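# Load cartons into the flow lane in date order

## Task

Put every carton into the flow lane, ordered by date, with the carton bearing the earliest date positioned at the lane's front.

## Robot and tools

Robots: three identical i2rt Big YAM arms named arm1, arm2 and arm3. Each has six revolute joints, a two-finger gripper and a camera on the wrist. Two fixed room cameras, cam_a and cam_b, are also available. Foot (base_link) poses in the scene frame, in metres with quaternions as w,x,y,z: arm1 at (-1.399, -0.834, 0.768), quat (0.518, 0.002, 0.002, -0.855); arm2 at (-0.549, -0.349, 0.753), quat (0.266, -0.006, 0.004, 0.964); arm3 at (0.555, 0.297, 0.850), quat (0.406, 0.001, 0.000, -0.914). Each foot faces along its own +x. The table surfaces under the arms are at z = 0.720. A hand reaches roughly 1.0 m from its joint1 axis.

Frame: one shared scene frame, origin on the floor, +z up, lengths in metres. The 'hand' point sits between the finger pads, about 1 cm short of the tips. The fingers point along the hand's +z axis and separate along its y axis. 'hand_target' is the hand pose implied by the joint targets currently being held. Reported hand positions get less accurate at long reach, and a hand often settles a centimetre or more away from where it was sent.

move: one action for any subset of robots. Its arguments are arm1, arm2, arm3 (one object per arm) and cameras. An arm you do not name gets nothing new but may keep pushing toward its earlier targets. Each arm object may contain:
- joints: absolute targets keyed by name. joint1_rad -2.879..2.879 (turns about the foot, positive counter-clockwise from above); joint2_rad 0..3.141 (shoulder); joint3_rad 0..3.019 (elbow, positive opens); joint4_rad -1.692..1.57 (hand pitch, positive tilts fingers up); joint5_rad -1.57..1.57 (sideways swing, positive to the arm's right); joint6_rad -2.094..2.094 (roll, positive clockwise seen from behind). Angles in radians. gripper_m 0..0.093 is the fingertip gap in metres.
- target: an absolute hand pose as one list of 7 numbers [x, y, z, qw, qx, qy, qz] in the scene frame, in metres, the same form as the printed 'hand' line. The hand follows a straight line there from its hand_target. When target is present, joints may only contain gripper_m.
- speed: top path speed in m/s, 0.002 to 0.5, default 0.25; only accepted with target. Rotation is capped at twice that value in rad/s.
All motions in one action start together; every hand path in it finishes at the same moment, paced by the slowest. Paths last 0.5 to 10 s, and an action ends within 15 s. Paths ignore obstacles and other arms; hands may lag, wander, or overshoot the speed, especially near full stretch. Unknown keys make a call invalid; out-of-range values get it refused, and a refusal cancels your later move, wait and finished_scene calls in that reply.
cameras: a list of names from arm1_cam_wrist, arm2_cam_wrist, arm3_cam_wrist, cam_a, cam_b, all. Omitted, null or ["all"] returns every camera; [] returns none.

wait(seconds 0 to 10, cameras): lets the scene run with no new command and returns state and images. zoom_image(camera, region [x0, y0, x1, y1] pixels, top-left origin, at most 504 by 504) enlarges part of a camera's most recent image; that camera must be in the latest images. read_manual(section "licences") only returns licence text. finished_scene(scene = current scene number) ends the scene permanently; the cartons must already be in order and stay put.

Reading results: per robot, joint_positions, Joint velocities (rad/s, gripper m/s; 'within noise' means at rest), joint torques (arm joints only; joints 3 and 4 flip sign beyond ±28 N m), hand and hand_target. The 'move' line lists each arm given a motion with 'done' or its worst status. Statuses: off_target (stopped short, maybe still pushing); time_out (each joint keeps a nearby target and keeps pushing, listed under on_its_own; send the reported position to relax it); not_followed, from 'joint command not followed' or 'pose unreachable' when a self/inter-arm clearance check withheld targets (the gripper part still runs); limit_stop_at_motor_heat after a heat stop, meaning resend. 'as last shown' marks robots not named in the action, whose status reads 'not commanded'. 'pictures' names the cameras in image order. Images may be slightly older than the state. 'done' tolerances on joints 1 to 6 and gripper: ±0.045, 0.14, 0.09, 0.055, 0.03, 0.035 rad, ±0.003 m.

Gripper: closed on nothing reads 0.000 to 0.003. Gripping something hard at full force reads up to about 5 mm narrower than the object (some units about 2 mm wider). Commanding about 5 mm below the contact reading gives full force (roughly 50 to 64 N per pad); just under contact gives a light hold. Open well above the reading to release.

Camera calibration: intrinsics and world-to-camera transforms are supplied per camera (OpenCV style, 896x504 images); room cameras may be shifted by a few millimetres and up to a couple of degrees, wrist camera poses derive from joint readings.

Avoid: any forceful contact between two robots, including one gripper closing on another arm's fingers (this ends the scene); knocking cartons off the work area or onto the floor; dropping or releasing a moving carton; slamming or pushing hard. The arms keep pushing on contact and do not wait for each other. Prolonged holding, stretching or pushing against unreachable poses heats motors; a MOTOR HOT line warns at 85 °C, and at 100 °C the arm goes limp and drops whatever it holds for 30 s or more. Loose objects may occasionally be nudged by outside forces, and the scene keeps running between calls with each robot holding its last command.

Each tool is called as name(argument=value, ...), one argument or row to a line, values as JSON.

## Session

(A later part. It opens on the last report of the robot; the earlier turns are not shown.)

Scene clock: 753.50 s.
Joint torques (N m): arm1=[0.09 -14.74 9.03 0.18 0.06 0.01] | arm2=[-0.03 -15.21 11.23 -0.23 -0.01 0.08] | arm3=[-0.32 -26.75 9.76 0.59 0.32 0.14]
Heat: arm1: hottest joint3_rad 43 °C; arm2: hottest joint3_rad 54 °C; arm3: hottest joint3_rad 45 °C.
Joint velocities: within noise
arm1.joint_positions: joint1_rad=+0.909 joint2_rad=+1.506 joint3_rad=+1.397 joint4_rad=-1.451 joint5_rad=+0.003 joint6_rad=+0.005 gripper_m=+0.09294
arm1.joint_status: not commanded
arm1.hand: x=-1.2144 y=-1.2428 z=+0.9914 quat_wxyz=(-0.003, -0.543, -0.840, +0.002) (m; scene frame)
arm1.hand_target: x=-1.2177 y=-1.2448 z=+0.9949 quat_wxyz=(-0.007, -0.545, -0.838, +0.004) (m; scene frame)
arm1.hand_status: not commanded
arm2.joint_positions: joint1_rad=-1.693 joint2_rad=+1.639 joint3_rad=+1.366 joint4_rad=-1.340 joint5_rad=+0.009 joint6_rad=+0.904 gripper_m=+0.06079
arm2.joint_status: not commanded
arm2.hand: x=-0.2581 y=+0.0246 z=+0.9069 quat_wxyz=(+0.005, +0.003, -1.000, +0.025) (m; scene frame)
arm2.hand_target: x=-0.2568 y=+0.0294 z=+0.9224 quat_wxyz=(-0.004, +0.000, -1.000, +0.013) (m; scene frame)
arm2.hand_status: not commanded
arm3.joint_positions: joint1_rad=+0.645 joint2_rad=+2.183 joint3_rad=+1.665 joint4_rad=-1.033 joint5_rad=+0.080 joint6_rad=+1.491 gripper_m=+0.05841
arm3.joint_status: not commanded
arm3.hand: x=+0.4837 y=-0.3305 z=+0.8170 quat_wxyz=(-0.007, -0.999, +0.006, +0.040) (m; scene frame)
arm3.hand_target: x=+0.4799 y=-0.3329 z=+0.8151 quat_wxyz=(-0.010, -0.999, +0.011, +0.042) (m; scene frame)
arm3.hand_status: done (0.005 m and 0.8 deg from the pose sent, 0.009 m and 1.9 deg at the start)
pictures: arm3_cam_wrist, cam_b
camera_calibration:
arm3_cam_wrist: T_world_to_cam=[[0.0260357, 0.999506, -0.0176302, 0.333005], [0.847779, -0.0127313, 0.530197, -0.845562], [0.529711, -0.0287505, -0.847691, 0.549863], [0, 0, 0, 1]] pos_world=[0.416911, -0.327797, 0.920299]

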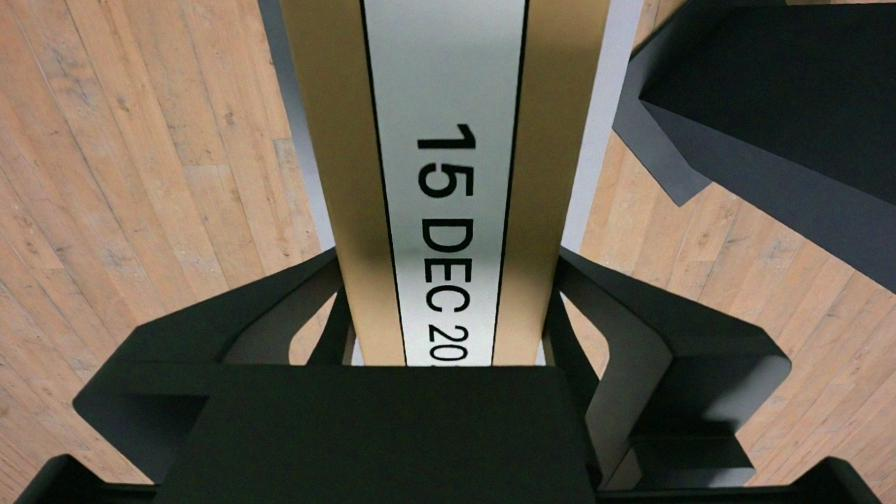

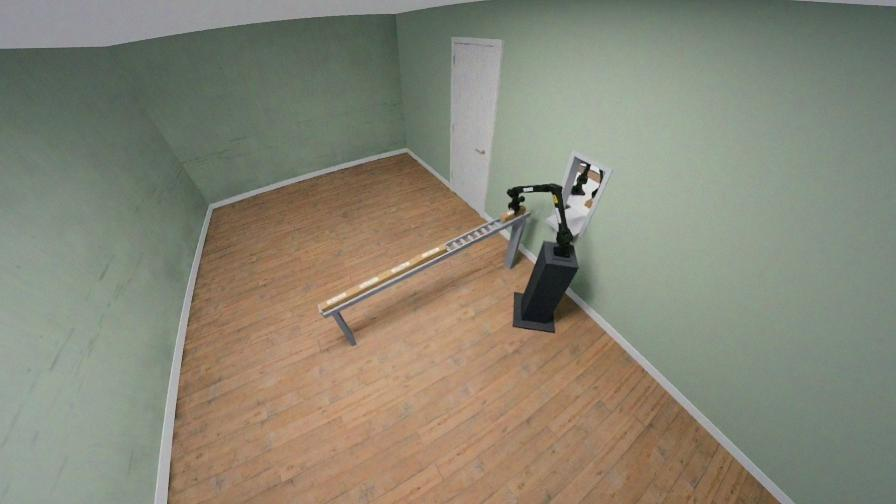

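move(
  arm3={"target": [0.48, -0.3295, 0.803, 0.006, 0.9989, -0.011, -0.042], "speed": 0.06},
  cameras=["arm3_cam_wrist", "cam_b"],
)

zoom_image(
  camera="arm3_cam_wrist",
  region=[250, 0, 660, 250],
)

zoom_image(
  camera="cam_b",
  region=[480, 180, 550, 230],
)

Scene clock: 759.30 s.
Joint torques (N m): arm1=[0.03 -14.68 8.99 0.17 0.07 0.01] | arm2=[0.09 -15.15 11.25 -0.24 -0.01 0.08] | arm3=[-0.5 -25.7 9.62 0.69 0.32 0.13]
Heat: arm1: hottest joint3_rad 43 °C; arm2: hottest joint3_rad 54 °C; arm3: hottest joint3_rad 45 °C.
move: arm3 done
Joint velocities: within noise
arm1, arm2: as last shown
arm3.joint_positions: joint1_rad=+0.645 joint2_rad=+2.187 joint3_rad=+1.652 joint4_rad=-1.015 joint5_rad=+0.081 joint6_rad=+1.491 gripper_m=+0.05841
arm3.joint_status: not commanded
arm3.hand: x=+0.4838 y=-0.3283 z=+0.8102 quat_wxyz=(-0.007, -0.999, +0.006, +0.040) (m; scene frame)
arm3.hand_target: x=+0.4799 y=-0.3294 z=+0.8032 quat_wxyz=(-0.006, -0.999, +0.011, +0.042) (m; scene frame)
arm3.hand_status: done (0.008 m and 0.7 deg from the pose sent, 0.015 m and 0.7 deg at the start)
pictures: arm3_cam_wrist, cam_b
camera_calibration:
arm3_cam_wrist: T_world_to_cam=[[0.0260548, 0.999507, -0.0175119, 0.330668], [0.848159, -0.0128309, 0.529586, -0.841785], [0.5291, -0.0286512, -0.848075, 0.544775], [0, 0, 0, 1]] pos_world=[0.417111, -0.325697, 0.913598]

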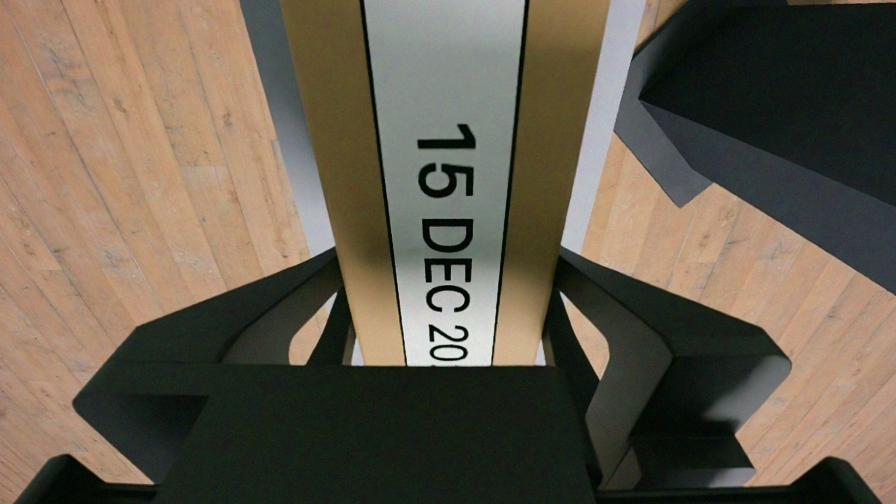

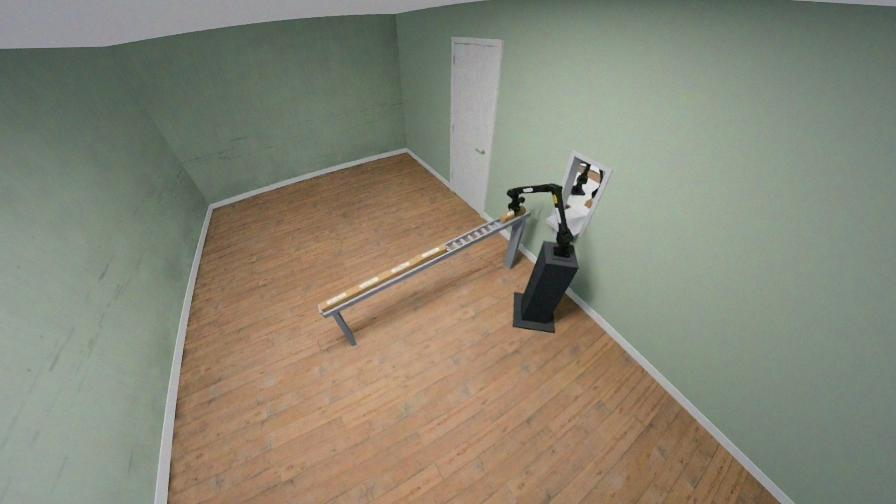

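Scaled by 1.229 from the camera's 896x504 image, which has a finer 1280x720 frame.

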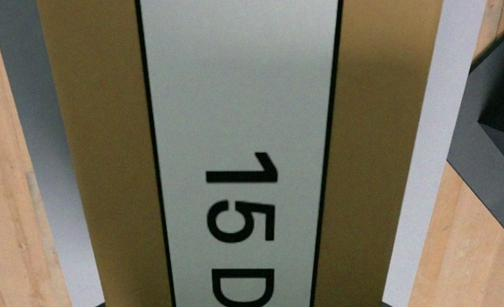

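Scaled by 7.200 from the camera's 896x504 image, which has a finer 1280x720 frame.

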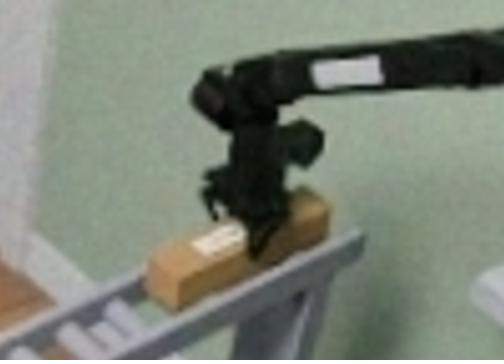

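move(
  arm3={"target": [0.48, -0.3295, 0.795, 0.004, 0.9989, -0.011, -0.042], "speed": 0.06},
  cameras=["arm3_cam_wrist", "cam_b"],
)

zoom_image(
  camera="cam_b",
  region=[480, 180, 550, 230],
)

Scene clock: 762.37 s.
Joint torques (N m): arm1=[-0.03 -14.68 9.01 0.18 0.06 0.01] | arm2=[0.03 -15.09 11.28 -0.23 -0.01 0.08] | arm3=[-0.03 -25.76 9.58 0.66 0.27 0.14]
Heat: arm1: hottest joint3_rad 43 °C; arm2: hottest joint3_rad 54 °C; arm3: hottest joint3_rad 45 °C.
move: arm3 done
Joint velocities: within noise
arm1, arm2: as last shown
arm3.joint_positions: joint1_rad=+0.645 joint2_rad=+2.200 joint3_rad=+1.652 joint4_rad=-1.006 joint5_rad=+0.083 joint6_rad=+1.491 gripper_m=+0.05841
arm3.joint_status: not commanded
arm3.hand: x=+0.4835 y=-0.3283 z=+0.8024 quat_wxyz=(-0.005, -0.999, +0.005, +0.041) (m; scene frame)
arm3.hand_target: x=+0.4799 y=-0.3294 z=+0.7952 quat_wxyz=(-0.004, -0.999, +0.011, +0.042) (m; scene frame)
arm3.hand_status: done (0.008 m and 0.7 deg from the pose sent, 0.016 m and 0.7 deg at the start)
pictures: arm3_cam_wrist, cam_b
camera_calibration:
arm3_cam_wrist: T_world_to_cam=[[0.0260614, 0.999568, -0.0135589, 0.327272], [0.84902, -0.014972, 0.528149, -0.837381], [0.527718, -0.0252761, -0.849044, 0.540843], [0, 0, 0, 1]] pos_world=[0.417011, -0.325998, 0.905898]

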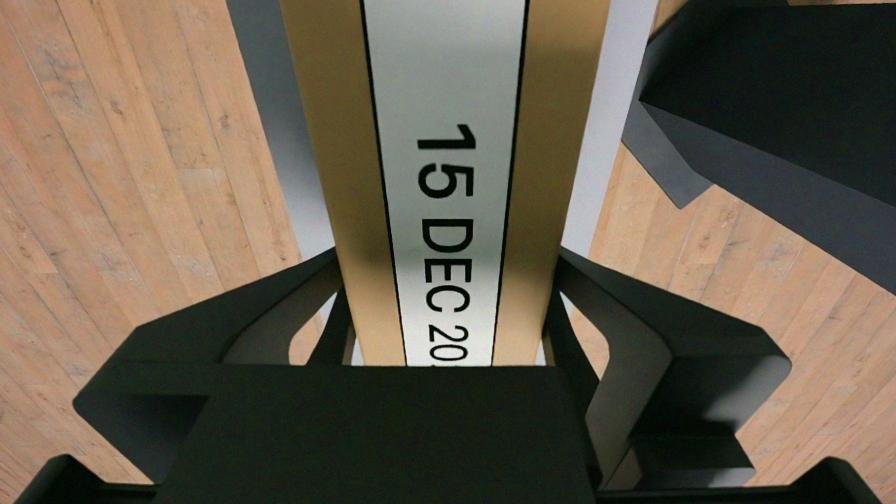

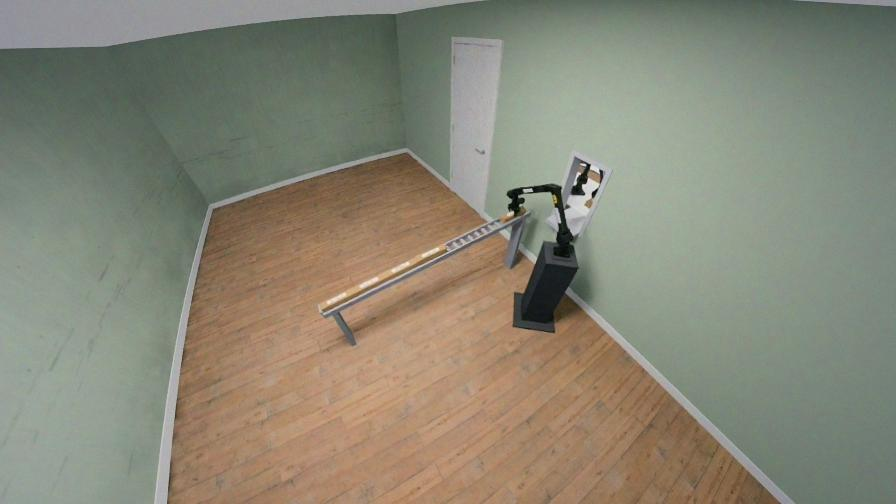

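Scaled by 7.200 from the camera's 896x504 image, which has a finer 1280x720 frame.

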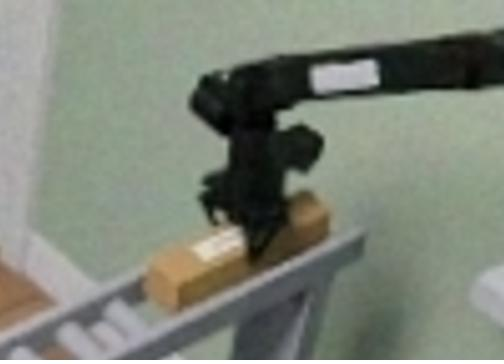

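zoom_image(
  camera="cam_b",
  region=[470, 170, 560, 235],
)

Scaled by 5.600 from the camera's 896x504 image, which has a finer 1280x720 frame.

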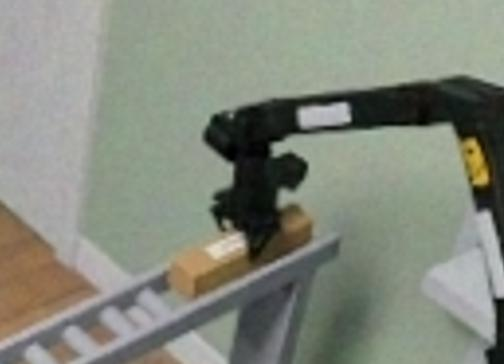

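move(
  arm3={"joints": {"gripper_m": 0.088}},
  cameras=["arm3_cam_wrist"],
)

move(
  arm3={"target": [0.48, -0.332, 0.93, 0, 1, 0, 0], "speed": 0.2},
  arm2={"target": [0.0, 0.0, 0.88, 0, 0, 1, 0], "speed": 0.2},
  cameras=["arm3_cam_wrist", "cam_b", "arm2_cam_wrist"],
)

Scene clock: 778.90 s.
Joint torques (N m): arm1=[0.09 -14.68 9.02 0.2 0.06 0.01] | arm2=[-0.03 -15.15 11.26 -0.24 -0.01 0.08] | arm3=[-0.44 -25.64 9.63 0.64 0.24 0.14]
Heat: arm1: hottest joint3_rad 43 °C; arm2: hottest joint3_rad 54 °C; arm3: hottest joint3_rad 45 °C.
move: arm3 done
Joint velocities: within noise
arm1, arm2: as last shown
arm3.joint_positions: joint1_rad=+0.645 joint2_rad=+2.200 joint3_rad=+1.652 joint4_rad=-1.005 joint5_rad=+0.083 joint6_rad=+1.491 gripper_m=+0.08785
arm3.joint_status: all done
arm3.hand: x=+0.4835 y=-0.3285 z=+0.8024 quat_wxyz=(-0.005, -0.999, +0.005, +0.041) (m; scene frame)
arm3.hand_target: x=+0.4799 y=-0.3294 z=+0.7952 quat_wxyz=(-0.004, -0.999, +0.011, +0.042) (m; scene frame)
arm3.hand_status: not commanded
pictures: arm3_cam_wrist
camera_calibration:
arm3_cam_wrist: T_world_to_cam=[[0.0260821, 0.999557, -0.0143645, 0.328192], [0.849023, -0.0145641, 0.528155, -0.837173], [0.527712, -0.0259712, -0.849026, 0.54065], [0, 0, 0, 1]] pos_world=[0.416911, -0.326198, 0.905898]

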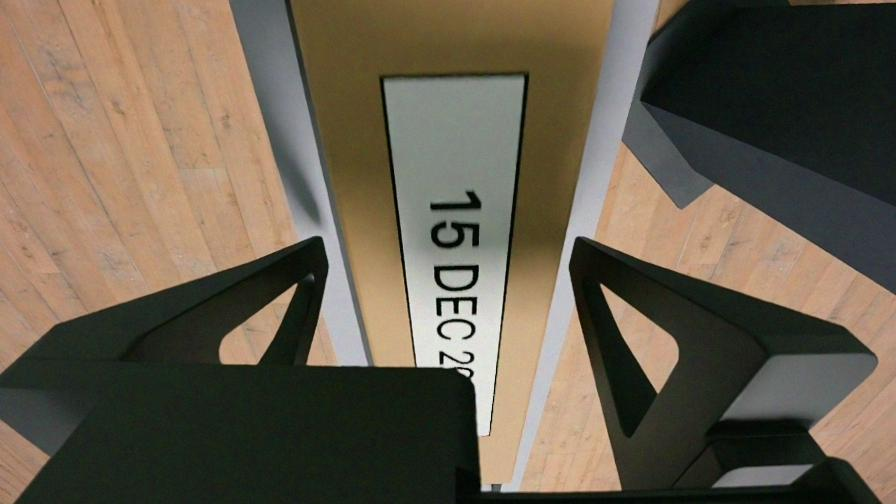

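Scene clock: 781.23 s.
Joint torques (N m): arm1=[-0.03 -14.68 9.02 0.18 0.06 0.01] | arm2=[-0.09 -19.84 15.41 -0.39 -0.07 -0.13] | arm3=[-0.97 -26.93 14.27 -0.1 0.03 -0.02]
Heat: arm1: hottest joint3_rad 43 °C; arm2: hottest joint3_rad 55 °C; arm3: hottest joint3_rad 45 °C.
move: arm2 off_target; arm3 off_target
Joint velocities: within noise
arm1: as last shown
arm2.joint_positions: joint1_rad=-2.043 joint2_rad=+2.086 joint3_rad=+1.887 joint4_rad=-1.425 joint5_rad=-0.012 joint6_rad=+0.572 gripper_m=+0.06079
arm2.joint_status: not commanded
arm2.hand: x=-0.0173 y=-0.0127 z=+0.8601 quat_wxyz=(+0.021, -0.007, -1.000, +0.014) (m; scene frame)
arm2.hand_target: x=-0.0014 y=-0.0008 z=+0.8805 quat_wxyz=(-0.001, +0.000, -1.000, +0.000) (m; scene frame)
arm2.hand_status: off_target (0.029 m and 3.0 deg from the pose sent, 0.261 m and 2.9 deg at the start)
arm3.joint_positions: joint1_rad=+0.629 joint2_rad=+2.082 joint3_rad=+1.760 joint4_rad=-1.290 joint5_rad=+0.005 joint6_rad=+1.463 gripper_m=+0.08793
arm3.joint_status: not commanded
arm3.hand: x=+0.4881 y=-0.3175 z=+0.9109 quat_wxyz=(+0.021, -1.000, -0.001, -0.001) (m; scene frame)
arm3.hand_target: x=+0.4800 y=-0.3310 z=+0.9302 quat_wxyz=(+0.000, -1.000, +0.000, +0.000) (m; scene frame)
arm3.hand_status: off_target (0.025 m and 2.4 deg from the pose sent, 0.128 m and 4.8 deg at the start)
pictures: arm2_cam_wrist, arm3_cam_wrist, cam_b
camera_calibration:
arm2_cam_wrist: T_world_to_cam=[[-0.00721816, -0.999093, 0.0419633, -0.050788], [-0.800699, 0.0309129, 0.598268, -0.519965], [-0.599023, -0.0292816, -0.800196, 0.800419], [0, 0, 0, 1]] pos_world=[0.0627671, -0.0112307, 0.953702]
arm3_cam_wrist: T_world_to_cam=[[0.0129018, 0.999156, 0.0390095, 0.276247], [0.802552, -0.0336182, 0.595634, -0.943073], [0.596442, 0.0236224, -0.802309, 0.570235], [0, 0, 0, 1]] pos_world=[0.413189, -0.321188, 1.00845]

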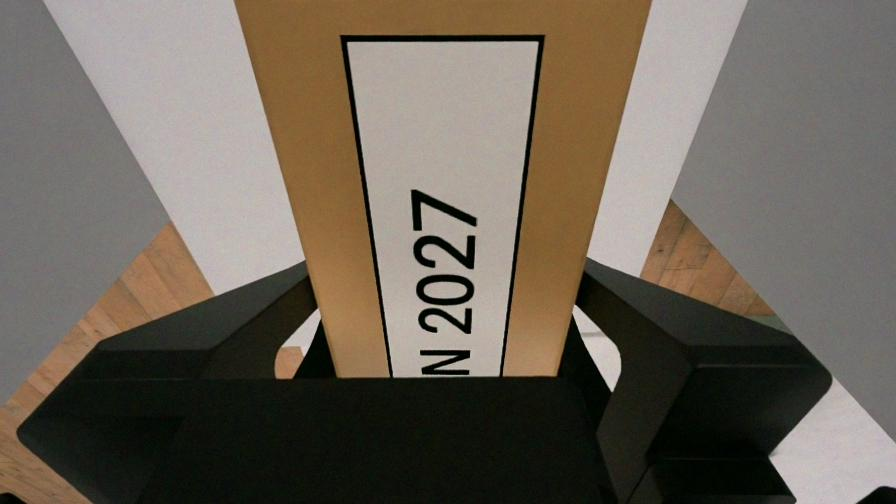

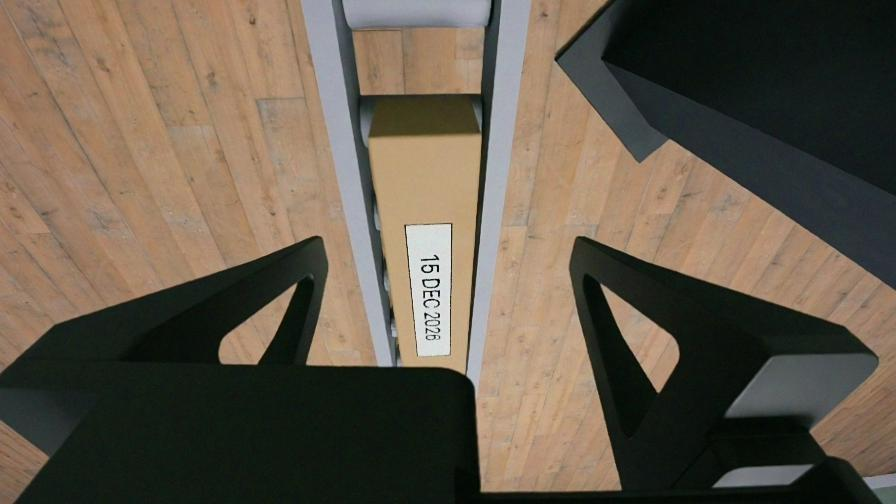

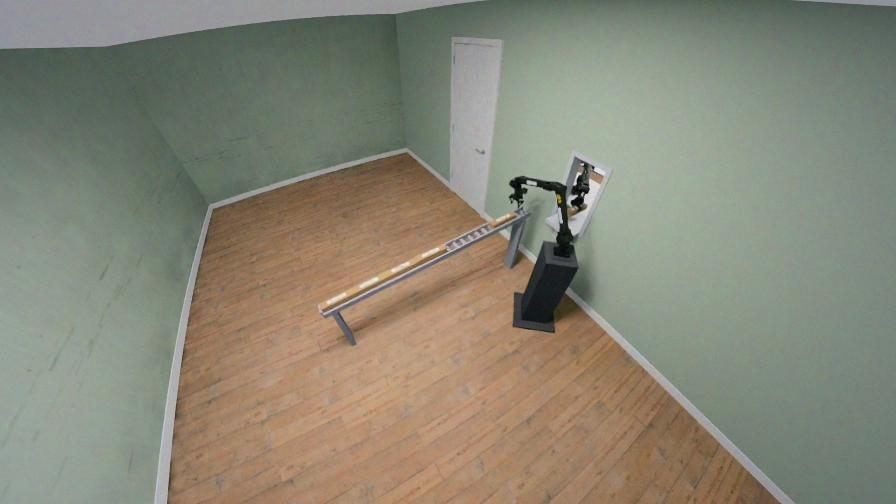

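move(
  arm2={"target": [0.0, 0.0, 0.746, 0, 0, 1, 0], "speed": 0.12},
  cameras=[],
)

move(
  arm2={"joints": {"gripper_m": 0.093}},
  cameras=[],
)

move(
  arm2={"target": [0.0, 0.0, 0.90, 0, 0, 1, 0], "speed": 0.25},
  cameras=[],
)

move(
  arm2={"target": [-0.30, 0.0, 0.91, 0, 0, 1, 0], "speed": 0.4},
  arm3={"target": [0.33, 0.0, 0.95, 0, 1, 0, 0], "speed": 0.35, "joints": {"gripper_m": 0.093}},
  cameras=["cam_b", "arm2_cam_wrist"],
)

move(
  arm2={"joints": {"joint1_rad": -0.8}},
  arm3={"target": [-0.005, 0.001, 0.83, 0, 0.99991, -0.01309, 0], "speed": 0.25},
  cameras=["arm3_cam_wrist"],
)

Scene clock: 788.00 s.
Joint torques (N m): arm1=[0.09 -14.74 9.01 0.18 0.06 0] | arm2=[0.09 -18.73 7.98 1.36 0.11 -0.08] | arm3=[-0.85 -27.05 14.31 -0.05 0.02 -0.02]
Heat: arm1: hottest joint3_rad 43 °C; arm2: hottest joint3_rad 57 °C; arm3: hottest joint3_rad 46 °C.
move: arm2 off_target
Joint velocities: within noise
arm1: as last shown
arm2.joint_positions: joint1_rad=-2.043 joint2_rad=+2.176 joint3_rad=+1.803 joint4_rad=-1.175 joint5_rad=-0.017 joint6_rad=+0.570 gripper_m=+0.06078
arm2.joint_status: not commanded
arm2.hand: x=+0.0047 y=+0.0005 z=+0.7728 quat_wxyz=(-0.010, -0.005, -1.000, -0.008) (m; scene frame)
arm2.hand_target: x=-0.0007 y=-0.0005 z=+0.7467 quat_wxyz=(+0.000, +0.000, -1.000, +0.000) (m; scene frame)
arm2.hand_status: off_target (0.027 m and 1.6 deg from the pose sent, 0.116 m and 3.0 deg at the start)
arm3.joint_positions: joint1_rad=+0.629 joint2_rad=+2.082 joint3_rad=+1.760 joint4_rad=-1.290 joint5_rad=+0.005 joint6_rad=+1.462 gripper_m=+0.08793
arm3.joint_status: not commanded
arm3.hand: x=+0.4881 y=-0.3175 z=+0.9109 quat_wxyz=(+0.021, -1.000, -0.002, -0.001) (m; scene frame)
arm3.hand_target: x=+0.4800 y=-0.3311 z=+0.9302 quat_wxyz=(+0.000, -1.000, +0.000, +0.000) (m; scene frame)
arm3.hand_status: not commanded
pictures: none
No camera images: "cameras" was empty.

Scene clock: 788.63 s.
Joint torques (N m): arm1=[0.09 -14.68 9.02 0.18 0.06 0] | arm2=[0.03 -19.37 8.24 0.77 0.1 -0.08] | arm3=[-0.79 -27.11 14.34 -0.1 0 -0.02]
Heat: arm1: hottest joint3_rad 43 °C; arm2: hottest joint3_rad 57 °C; arm3: hottest joint3_rad 46 °C.
move: arm2 done
Joint velocities: within noise
arm1, arm3: as last shown
arm2.joint_positions: joint1_rad=-2.043 joint2_rad=+2.180 joint3_rad=+1.800 joint4_rad=-1.161 joint5_rad=-0.017 joint6_rad=+0.570 gripper_m=+0.09284
arm2.joint_status: all done
arm2.hand: x=+0.0061 y=+0.0013 z=+0.7687 quat_wxyz=(-0.013, -0.005, -1.000, -0.009) (m; scene frame)
arm2.hand_target: x=-0.0007 y=-0.0004 z=+0.7466 quat_wxyz=(+0.000, +0.000, -1.000, +0.000) (m; scene frame)
arm2.hand_status: not commanded
pictures: none
No camera images: "cameras" was empty.

Scene clock: 790.17 s.
Joint torques (N m): arm1=[-0.03 -14.68 9.02 0.2 0.06 0.01] | arm2=[-0.21 -18.84 13.91 -0.12 0.09 -0.11] | arm3=[-0.97 -26.87 14.28 -0.09 0.01 0]
Heat: arm1: hottest joint3_rad 43 °C; arm2: hottest joint3_rad 56 °C; arm3: hottest joint3_rad 46 °C.
move: arm2 off_target
Joint velocities: within noise
arm1, arm3: as last shown
arm2.joint_positions: joint1_rad=-2.043 joint2_rad=+2.067 joint3_rad=+1.956 joint4_rad=-1.476 joint5_rad=-0.017 joint6_rad=+0.570 gripper_m=+0.09294
arm2.joint_status: not commanded
arm2.hand: x=-0.0110 y=-0.0072 z=+0.8971 quat_wxyz=(+0.007, -0.005, -1.000, +0.003) (m; scene frame)
arm2.hand_target: x=-0.0006 y=-0.0003 z=+0.8998 quat_wxyz=(+0.000, +0.000, -1.000, +0.000) (m; scene frame)
arm2.hand_status: off_target (0.013 m and 1.0 deg from the pose sent, 0.131 m and 1.9 deg at the start)
pictures: none
No camera images: "cameras" was empty.

Scene clock: 792.37 s.
Joint torques (N m): arm1=[0.09 -14.62 9.02 0.18 0.06 0.01] | arm2=[0.21 -11.4 8.53 0.72 0.12 0.12] | arm3=[-0.62 -14.45 9.18 0.65 0.01 -0.01]
Heat: arm1: hottest joint3_rad 43 °C; arm2: hottest joint3_rad 56 °C; arm3: hottest joint3_rad 46 °C.
move: arm2 done; arm3 done
Joint velocities: within noise
arm1.joint_positions: joint1_rad=+0.909 joint2_rad=+1.506 joint3_rad=+1.397 joint4_rad=-1.451 joint5_rad=+0.003 joint6_rad=+0.005 gripper_m=+0.09294
arm1.joint_status: not commanded
arm1.hand: x=-1.2144 y=-1.2428 z=+0.9914 quat_wxyz=(-0.003, -0.543, -0.840, +0.002) (m; scene frame)
arm1.hand_target: x=-1.2177 y=-1.2448 z=+0.9949 quat_wxyz=(-0.007, -0.545, -0.838, +0.004) (m; scene frame)
arm1.hand_status: not commanded
arm2.joint_positions: joint1_rad=-1.664 joint2_rad=+1.496 joint3_rad=+1.221 joint4_rad=-1.288 joint5_rad=-0.016 joint6_rad=+0.931 gripper_m=+0.09294
arm2.joint_status: not commanded
arm2.hand: x=-0.2971 y=+0.0016 z=+0.9154 quat_wxyz=(-0.001, +0.004, -1.000, -0.002) (m; scene frame)
arm2.hand_target: x=-0.3000 y=+0.0000 z=+0.9100 quat_wxyz=(+0.000, +0.000, -1.000, +0.000) (m; scene frame)
arm2.hand_status: done (0.006 m and 0.5 deg from the pose sent, 0.289 m and 1.0 deg at the start)
arm3.joint_positions: joint1_rad=+0.099 joint2_rad=+1.420 joint3_rad=+0.962 joint4_rad=-1.120 joint5_rad=+0.005 joint6_rad=+0.935 gripper_m=+0.09291
arm3.joint_status: all done
arm3.hand: x=+0.3320 y=-0.0019 z=+0.9500 quat_wxyz=(+0.004, -1.000, +0.000, -0.001) (m; scene frame)
arm3.hand_target: x=+0.3301 y=+0.0000 z=+0.9500 quat_wxyz=(+0.000, -1.000, +0.000, +0.000) (m; scene frame)
arm3.hand_status: done (0.003 m and 0.5 deg from the pose sent, 0.357 m and 2.4 deg at the start)
pictures: arm2_cam_wrist, cam_b
camera_calibration:
arm2_cam_wrist: T_world_to_cam=[[0.0118993, -0.999897, 0.00805841, -0.00423939], [-0.825659, -0.00527923, 0.564144, -0.753738], [-0.564044, -0.0133664, -0.825637, 0.711102], [0, 0, 0, 1]] pos_world=[-0.221188, 0.00128679, 1.01236]

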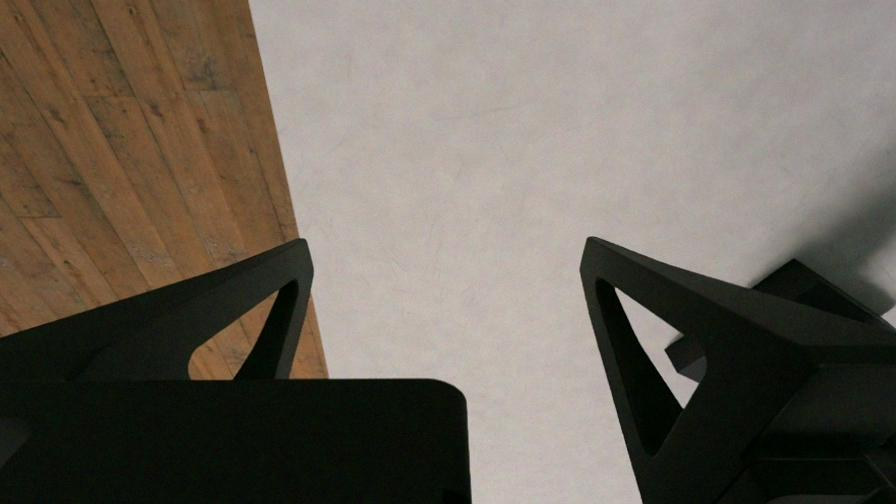

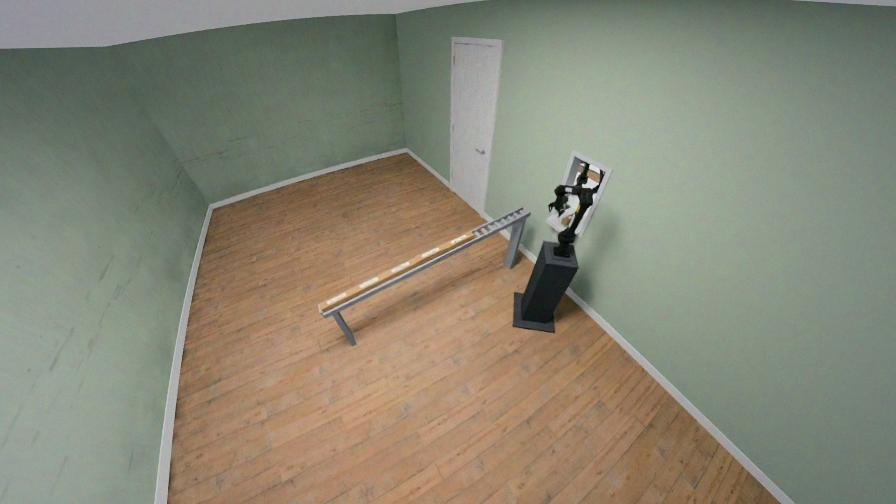

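Scene clock: 794.80 s.
Joint torques (N m): arm1=[0.09 -14.74 9.01 0.2 0.06 0.01] | arm2=[0.32 -11.4 8.53 0.47 0.08 0.09] | arm3=[-0.5 -24.06 13.61 -0.05 0 -0.05]
Heat: arm1: hottest joint3_rad 43 °C; arm2: hottest joint3_rad 56 °C; arm3: hottest joint3_rad 46 °C.
move: arm2 done; arm3 off_target
Joint velocities: within noise
arm1: as last shown
arm2.joint_positions: joint1_rad=-0.806 joint2_rad=+1.496 joint3_rad=+1.221 joint4_rad=-1.283 joint5_rad=-0.015 joint6_rad=+0.932 gripper_m=+0.09294
arm2.joint_status: all done
arm2.hand: x=-0.6490 y=+0.0734 z=+0.9113 quat_wxyz=(+0.004, +0.419, -0.908, -0.001) (m; scene frame)
arm2.hand_target: x=-0.6502 y=+0.0689 z=+0.9060 quat_wxyz=(+0.005, +0.417, -0.909, +0.004) (m; scene frame)
arm2.hand_status: not commanded
arm3.joint_positions: joint1_rad=-0.346 joint2_rad=+2.146 joint3_rad=+1.653 joint4_rad=-1.080 joint5_rad=+0.003 joint6_rad=+0.523 gripper_m=+0.09291
arm3.joint_status: not commanded
arm3.hand: x=+0.0064 y=+0.0061 z=+0.8338 quat_wxyz=(+0.002, -1.000, +0.016, -0.001) (m; scene frame)
arm3.hand_target: x=-0.0046 y=+0.0013 z=+0.8301 quat_wxyz=(+0.000, -1.000, +0.013, +0.000) (m; scene frame)
arm3.hand_status: off_target (0.013 m and 0.5 deg from the pose sent, 0.358 m and 1.6 deg at the start)
pictures: arm3_cam_wrist
camera_calibration:
arm3_cam_wrist: T_world_to_cam=[[0.0485268, 0.998821, 0.00152509, -0.00685384], [0.801188, -0.0398367, 0.597085, -0.500922], [0.596442, -0.0277527, -0.802177, 0.788267], [0, 0, 0, 1]] pos_world=[-0.0684898, 0.00876725, 0.931432]

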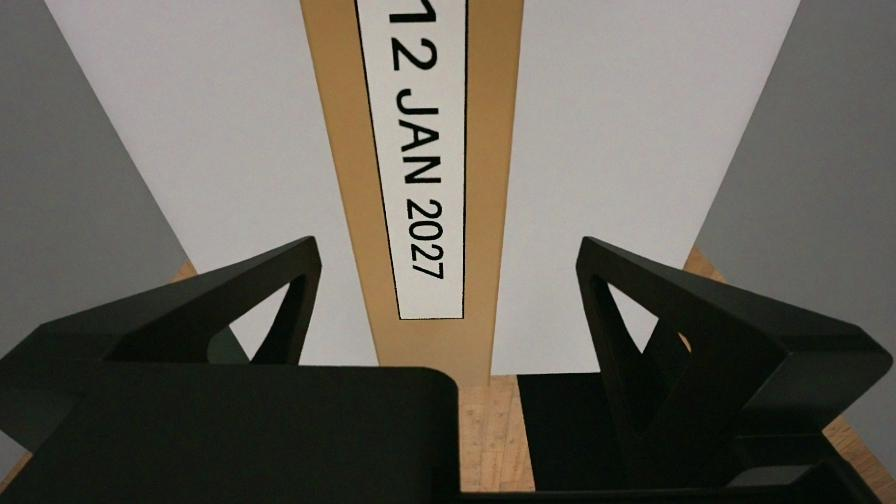

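move(
  arm3={"target": [-0.005, 0.0, 0.781, 0, 0.99991, -0.01309, 0], "speed": 0.12},
  cameras=["arm3_cam_wrist"],
)

move(
  arm3={"joints": {"gripper_m": 0.053}},
  cameras=[],
)

move(
  arm3={"target": [-0.006, 0.002, 0.94, 0, 1, 0, 0], "speed": 0.2},
  cameras=["arm3_cam_wrist"],
)

move(
  arm3={"target": [0.33, 0.0, 0.96, 0, 1, 0, 0], "speed": 0.3},
  cameras=[],
)

move(
  arm3={"target": [0.475, -0.345, 0.90, 0.012, 0.9989, -0.011, -0.042], "speed": 0.3},
  cameras=["arm3_cam_wrist", "cam_b"],
)

Scene clock: 801.20 s.
Joint torques (N m): arm1=[0.03 -14.68 9.02 0.18 0.07 0.01] | arm2=[0.32 -11.46 8.51 0.47 0.08 0.08] | arm3=[-0.21 -25 11.28 0.7 -0.02 -0.01]
Heat: arm1: hottest joint3_rad 43 °C; arm2: hottest joint3_rad 54 °C; arm3: hottest joint3_rad 46 °C.
move: arm3 off_target
Joint velocities: within noise
arm1, arm2: as last shown
arm3.joint_positions: joint1_rad=-0.346 joint2_rad=+2.220 joint3_rad=+1.653 joint4_rad=-1.009 joint5_rad=+0.003 joint6_rad=+0.523 gripper_m=+0.09291
arm3.joint_status: not commanded
arm3.hand: x=+0.0019 y=+0.0037 z=+0.7892 quat_wxyz=(+0.003, -1.000, +0.016, -0.002) (m; scene frame)
arm3.hand_target: x=-0.0047 y=+0.0002 z=+0.7811 quat_wxyz=(+0.000, -1.000, +0.013, +0.000) (m; scene frame)
arm3.hand_status: off_target (0.011 m and 0.5 deg from the pose sent, 0.054 m and 0.4 deg at the start)
pictures: arm3_cam_wrist
camera_calibration:
arm3_cam_wrist: T_world_to_cam=[[0.0480803, 0.998839, 0.00292401, -0.00523396], [0.79979, -0.0402522, 0.598928, -0.472246], [0.598351, -0.0264581, -0.800797, 0.753973], [0, 0, 0, 1]] pos_world=[-0.0731906, 0.00616762, 0.886636]

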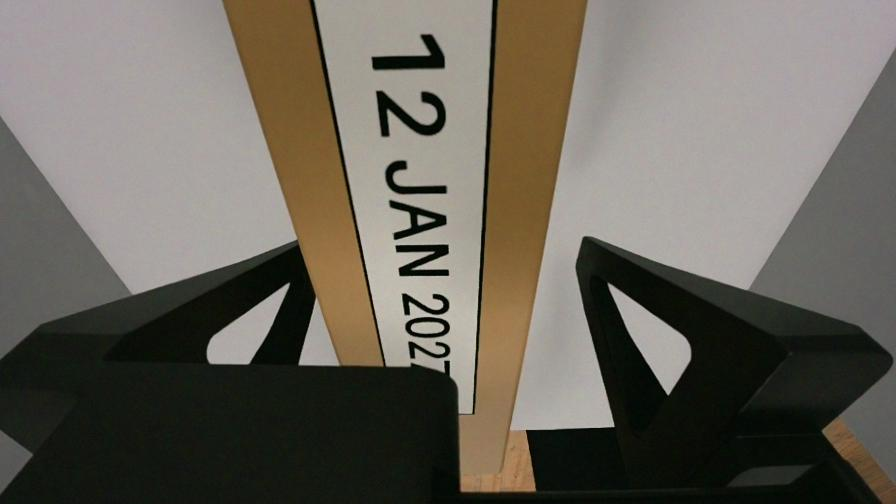

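Scene clock: 801.83 s.
Joint torques (N m): arm1=[0.03 -14.68 9.03 0.18 0.06 0.01] | arm2=[0.32 -11.46 8.5 0.49 0.08 0.08] | arm3=[0.03 -25.11 11.25 0.65 0.1 0]
Heat: arm1: hottest joint3_rad 43 °C; arm2: hottest joint3_rad 54 °C; arm3: hottest joint3_rad 46 °C.
move: arm3 off_target
Joint velocities: within noise
arm1, arm2: as last shown
arm3.joint_positions: joint1_rad=-0.346 joint2_rad=+2.220 joint3_rad=+1.653 joint4_rad=-1.007 joint5_rad=+0.001 joint6_rad=+0.521 gripper_m=+0.05834
arm3.joint_status: gripper_m off_target (ended at +0.05837, target +0.05300)
arm3.hand: x=+0.0018 y=+0.0032 z=+0.7892 quat_wxyz=(+0.001, -1.000, +0.016, -0.002) (m; scene frame)
arm3.hand_target: x=-0.0047 y=+0.0003 z=+0.7811 quat_wxyz=(+0.000, -1.000, +0.013, +0.000) (m; scene frame)
arm3.hand_status: not commanded
pictures: none
No camera images: "cameras" was empty.

Scene clock: 803.53 s.
Joint torques (N m): arm1=[0.03 -14.68 9.02 0.18 0.06 0] | arm2=[0.38 -11.46 8.53 0.49 0.08 0.08] | arm3=[-0.15 -27.11 15.27 -0.06 0.1 -0.01]
Heat: arm1: hottest joint3_rad 43 °C; arm2: hottest joint3_rad 54 °C; arm3: hottest joint3_rad 46 °C.
move: arm3 off_target
Joint velocities: within noise
arm1, arm2: as last shown
arm3.joint_positions: joint1_rad=-0.346 joint2_rad=+2.070 joint3_rad=+1.762 joint4_rad=-1.311 joint5_rad=+0.001 joint6_rad=+0.495 gripper_m=+0.05834
arm3.joint_status: not commanded
arm3.hand: x=+0.0115 y=+0.0084 z=+0.9179 quat_wxyz=(+0.012, -1.000, +0.002, -0.022) (m; scene frame)
arm3.hand_target: x=-0.0050 y=+0.0026 z=+0.9405 quat_wxyz=(+0.000, -1.000, +0.000, +0.001) (m; scene frame)
arm3.hand_status: off_target (0.029 m and 2.9 deg from the pose sent, 0.151 m and 1.8 deg at the start)
pictures: arm3_cam_wrist
camera_calibration:
arm3_cam_wrist: T_world_to_cam=[[0.0198501, 0.999567, 0.0217341, -0.0276627], [0.776149, -0.0291091, 0.629877, -0.585021], [0.630237, 0.00436582, -0.776391, 0.828467], [0, 0, 0, 1]] pos_world=[-0.0675177, 0.0070044, 1.01231]

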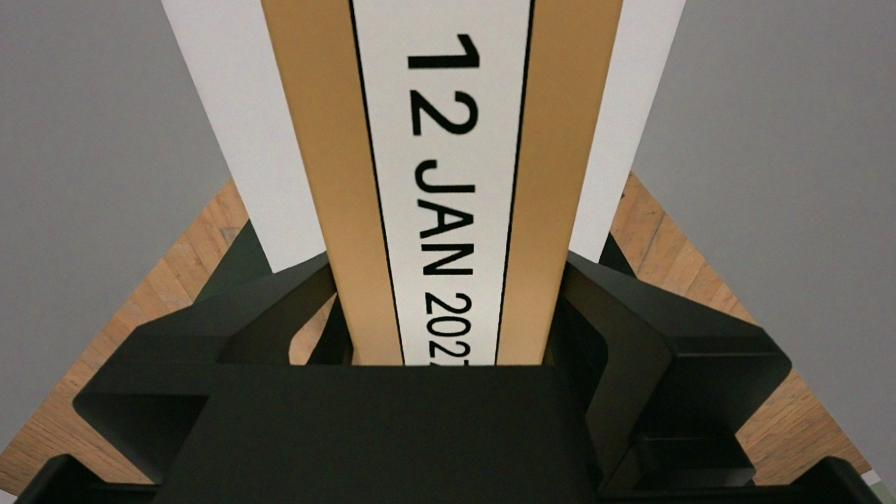

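Scene clock: 805.73 s.
Joint torques (N m): arm1=[0.03 -14.68 9.01 0.2 0.06 0.01] | arm2=[0.32 -11.4 8.5 0.49 0.08 0.08] | arm3=[0.73 -15.44 10.09 0.47 0.24 0.14]
Heat: arm1: hottest joint3_rad 43 °C; arm2: hottest joint3_rad 54 °C; arm3: hottest joint3_rad 46 °C.
move: arm3 done
Joint velocities: within noise
arm1, arm2: as last shown
arm3.joint_positions: joint1_rad=+0.082 joint2_rad=+1.420 joint3_rad=+0.968 joint4_rad=-1.145 joint5_rad=-0.003 joint6_rad=+0.918 gripper_m=+0.05834
arm3.joint_status: not commanded
arm3.hand: x=+0.3303 y=+0.0041 z=+0.9519 quat_wxyz=(+0.010, -1.000, +0.000, -0.010) (m; scene frame)
arm3.hand_target: x=+0.3301 y=+0.0000 z=+0.9600 quat_wxyz=(+0.000, -1.000, +0.000, +0.000) (m; scene frame)
arm3.hand_status: done (0.009 m and 1.6 deg from the pose sent, 0.321 m and 2.9 deg at the start)
pictures: none
No camera images: "cameras" was empty.

Scene clock: 808.10 s.
Joint torques (N m): arm1=[0.09 -14.74 9.01 0.21 0.06 0.01] | arm2=[0.32 -11.46 8.51 0.47 0.07 0.08] | arm3=[-0.09 -25.64 15.46 -0.12 0.33 0.17]
Heat: arm1: hottest joint3_rad 43 °C; arm2: hottest joint3_rad 53 °C; arm3: hottest joint3_rad 46 °C.
move: arm3 off_target
Joint velocities: within noise
arm1, arm2: as last shown
arm3.joint_positions: joint1_rad=+0.637 joint2_rad=+2.103 joint3_rad=+1.729 joint4_rad=-1.200 joint5_rad=+0.079 joint6_rad=+1.483 gripper_m=+0.05834
arm3.joint_status: not commanded
arm3.hand: x=+0.4795 y=-0.3253 z=+0.8873 quat_wxyz=(+0.006, -0.999, +0.005, +0.038) (m; scene frame)
arm3.hand_target: x=+0.4752 y=-0.3440 z=+0.9005 quat_wxyz=(-0.013, -0.999, +0.011, +0.042) (m; scene frame)
arm3.hand_status: off_target (0.024 m and 2.2 deg from the pose sent, 0.382 m and 6.6 deg at the start)
pictures: arm3_cam_wrist, cam_b
camera_calibration:
arm3_cam_wrist: T_world_to_cam=[[0.0252615, 0.999657, 0.00694151, 0.307796], [0.845819, -0.0250743, 0.53288, -0.884669], [0.532871, -0.00759011, -0.846162, 0.615879], [0, 0, 0, 1]] pos_world=[0.41231, -0.325199, 0.99042]

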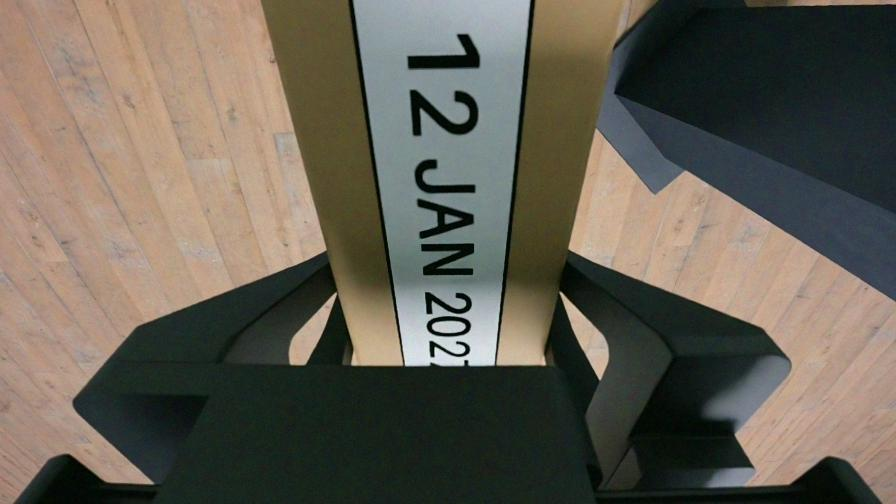

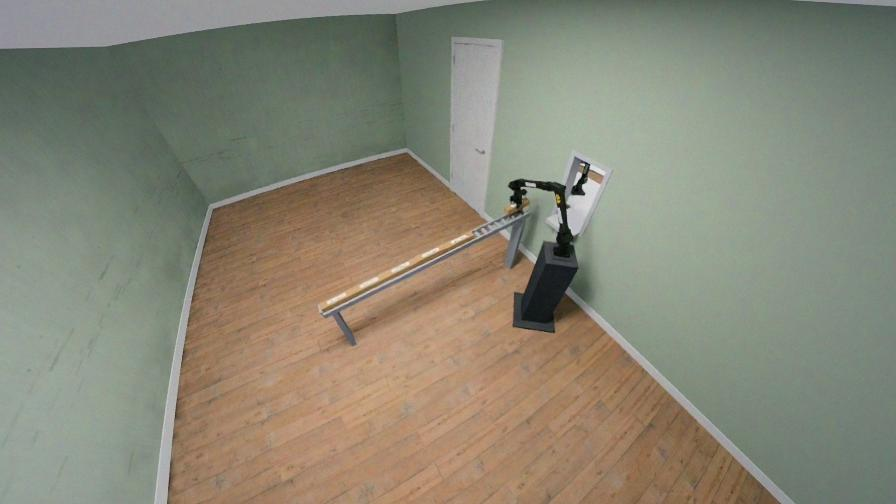

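move(
  arm3={"target": [0.477, -0.333, 0.836, 0.010, 0.9989, -0.011, -0.042], "speed": 0.12},
  cameras=["arm3_cam_wrist"],
)

zoom_image(
  camera="arm3_cam_wrist",
  region=[250, 0, 660, 250],
)

Scene clock: 815.07 s.
Joint torques (N m): arm1=[0.09 -14.68 9.01 0.18 0.07 0.01] | arm2=[0.32 -11.46 8.51 0.49 0.08 0.08] | arm3=[0.09 -26.64 10.4 0.55 0.34 0.15]
Heat: arm1: hottest joint3_rad 43 °C; arm2: hottest joint3_rad 52 °C; arm3: hottest joint3_rad 46 °C.
move: arm3 done
Joint velocities: within noise
arm1, arm2: as last shown
arm3.joint_positions: joint1_rad=+0.637 joint2_rad=+2.160 joint3_rad=+1.674 joint4_rad=-1.073 joint5_rad=+0.079 joint6_rad=+1.485 gripper_m=+0.05834
arm3.joint_status: not commanded
arm3.hand: x=+0.4793 y=-0.3274 z=+0.8337 quat_wxyz=(-0.002, -0.999, +0.006, +0.039) (m; scene frame)
arm3.hand_target: x=+0.4771 y=-0.3330 z=+0.8360 quat_wxyz=(-0.010, -0.999, +0.011, +0.042) (m; scene frame)
arm3.hand_status: done (0.007 m and 1.1 deg from the pose sent, 0.052 m and 2.0 deg at the start)
pictures: arm3_cam_wrist
camera_calibration:
arm3_cam_wrist: T_world_to_cam=[[0.0272054, 0.999595, -0.00833023, 0.322053], [0.846768, -0.0186155, 0.531637, -0.853373], [0.531266, -0.0215171, -0.846931, 0.56739], [0, 0, 0, 1]] pos_world=[0.412411, -0.3256, 0.936908]

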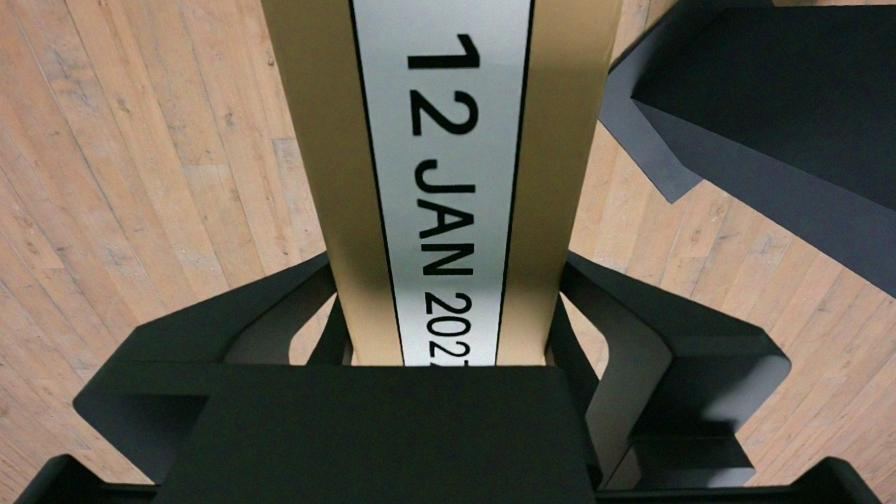

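Scaled by 1.229 from the camera's 896x504 image, which has a finer 1280x720 frame.

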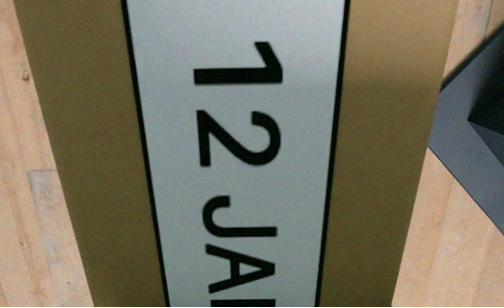

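move(
  arm3={"target": [0.477, -0.331, 0.812, 0.008, 0.9989, -0.011, -0.042], "speed": 0.1},
  cameras=["arm3_cam_wrist"],
)

zoom_image(
  camera="arm3_cam_wrist",
  region=[250, 0, 660, 250],
)

Scene clock: 837.50 s.
Joint torques (N m): arm1=[0.03 -14.68 9.02 0.2 0.06 0.01] | arm2=[0.38 -11.46 8.53 0.5 0.08 0.08] | arm3=[-0.15 -26.46 9.92 0.69 0.34 0.14]
Heat: arm1: hottest joint3_rad 43 °C; arm2: hottest joint3_rad 50 °C; arm3: hottest joint3_rad 46 °C.
move: arm3 done
Joint velocities: within noise
arm1.joint_positions: joint1_rad=+0.909 joint2_rad=+1.506 joint3_rad=+1.397 joint4_rad=-1.451 joint5_rad=+0.003 joint6_rad=+0.005 gripper_m=+0.09294
arm1.joint_status: not commanded
arm1.hand: x=-1.2144 y=-1.2428 z=+0.9914 quat_wxyz=(-0.003, -0.543, -0.840, +0.002) (m; scene frame)
arm1.hand_target: x=-1.2177 y=-1.2448 z=+0.9949 quat_wxyz=(-0.007, -0.545, -0.838, +0.004) (m; scene frame)
arm1.hand_status: not commanded
arm2: as last shown
arm3.joint_positions: joint1_rad=+0.637 joint2_rad=+2.181 joint3_rad=+1.658 joint4_rad=-1.030 joint5_rad=+0.079 joint6_rad=+1.485 gripper_m=+0.05834
arm3.joint_status: not commanded
arm3.hand: x=+0.4793 y=-0.3279 z=+0.8157 quat_wxyz=(-0.005, -0.999, +0.006, +0.039) (m; scene frame)
arm3.hand_target: x=+0.4771 y=-0.3308 z=+0.8119 quat_wxyz=(-0.008, -0.999, +0.011, +0.042) (m; scene frame)
arm3.hand_status: done (0.005 m and 0.7 deg from the pose sent, 0.022 m and 1.0 deg at the start)
pictures: arm3_cam_wrist
camera_calibration:
arm3_cam_wrist: T_world_to_cam=[[0.0271616, 0.999521, -0.0148193, 0.32766], [0.847268, -0.0151521, 0.53095, -0.842298], [0.530471, -0.0269774, -0.847273, 0.551095], [0, 0, 0, 1]] pos_world=[0.412412, -0.325399, 0.919002]

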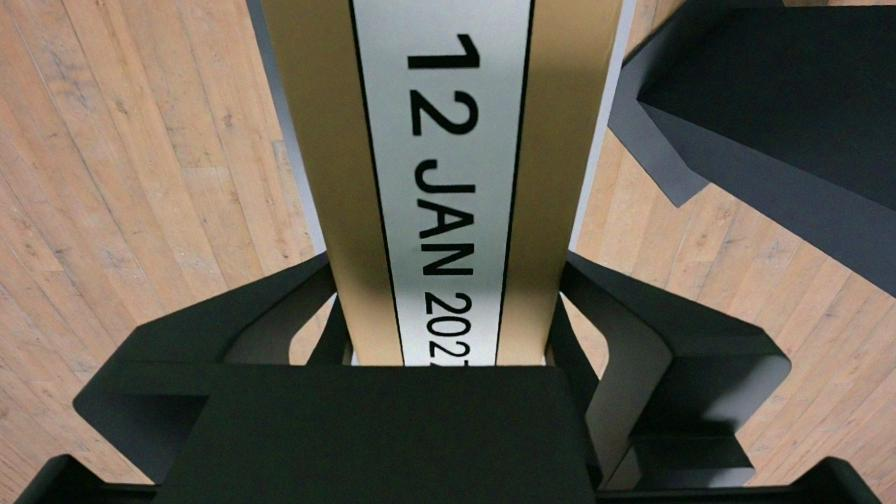

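Scaled by 1.229 from the camera's 896x504 image, which has a finer 1280x720 frame.

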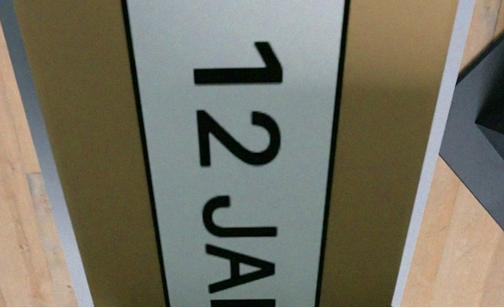

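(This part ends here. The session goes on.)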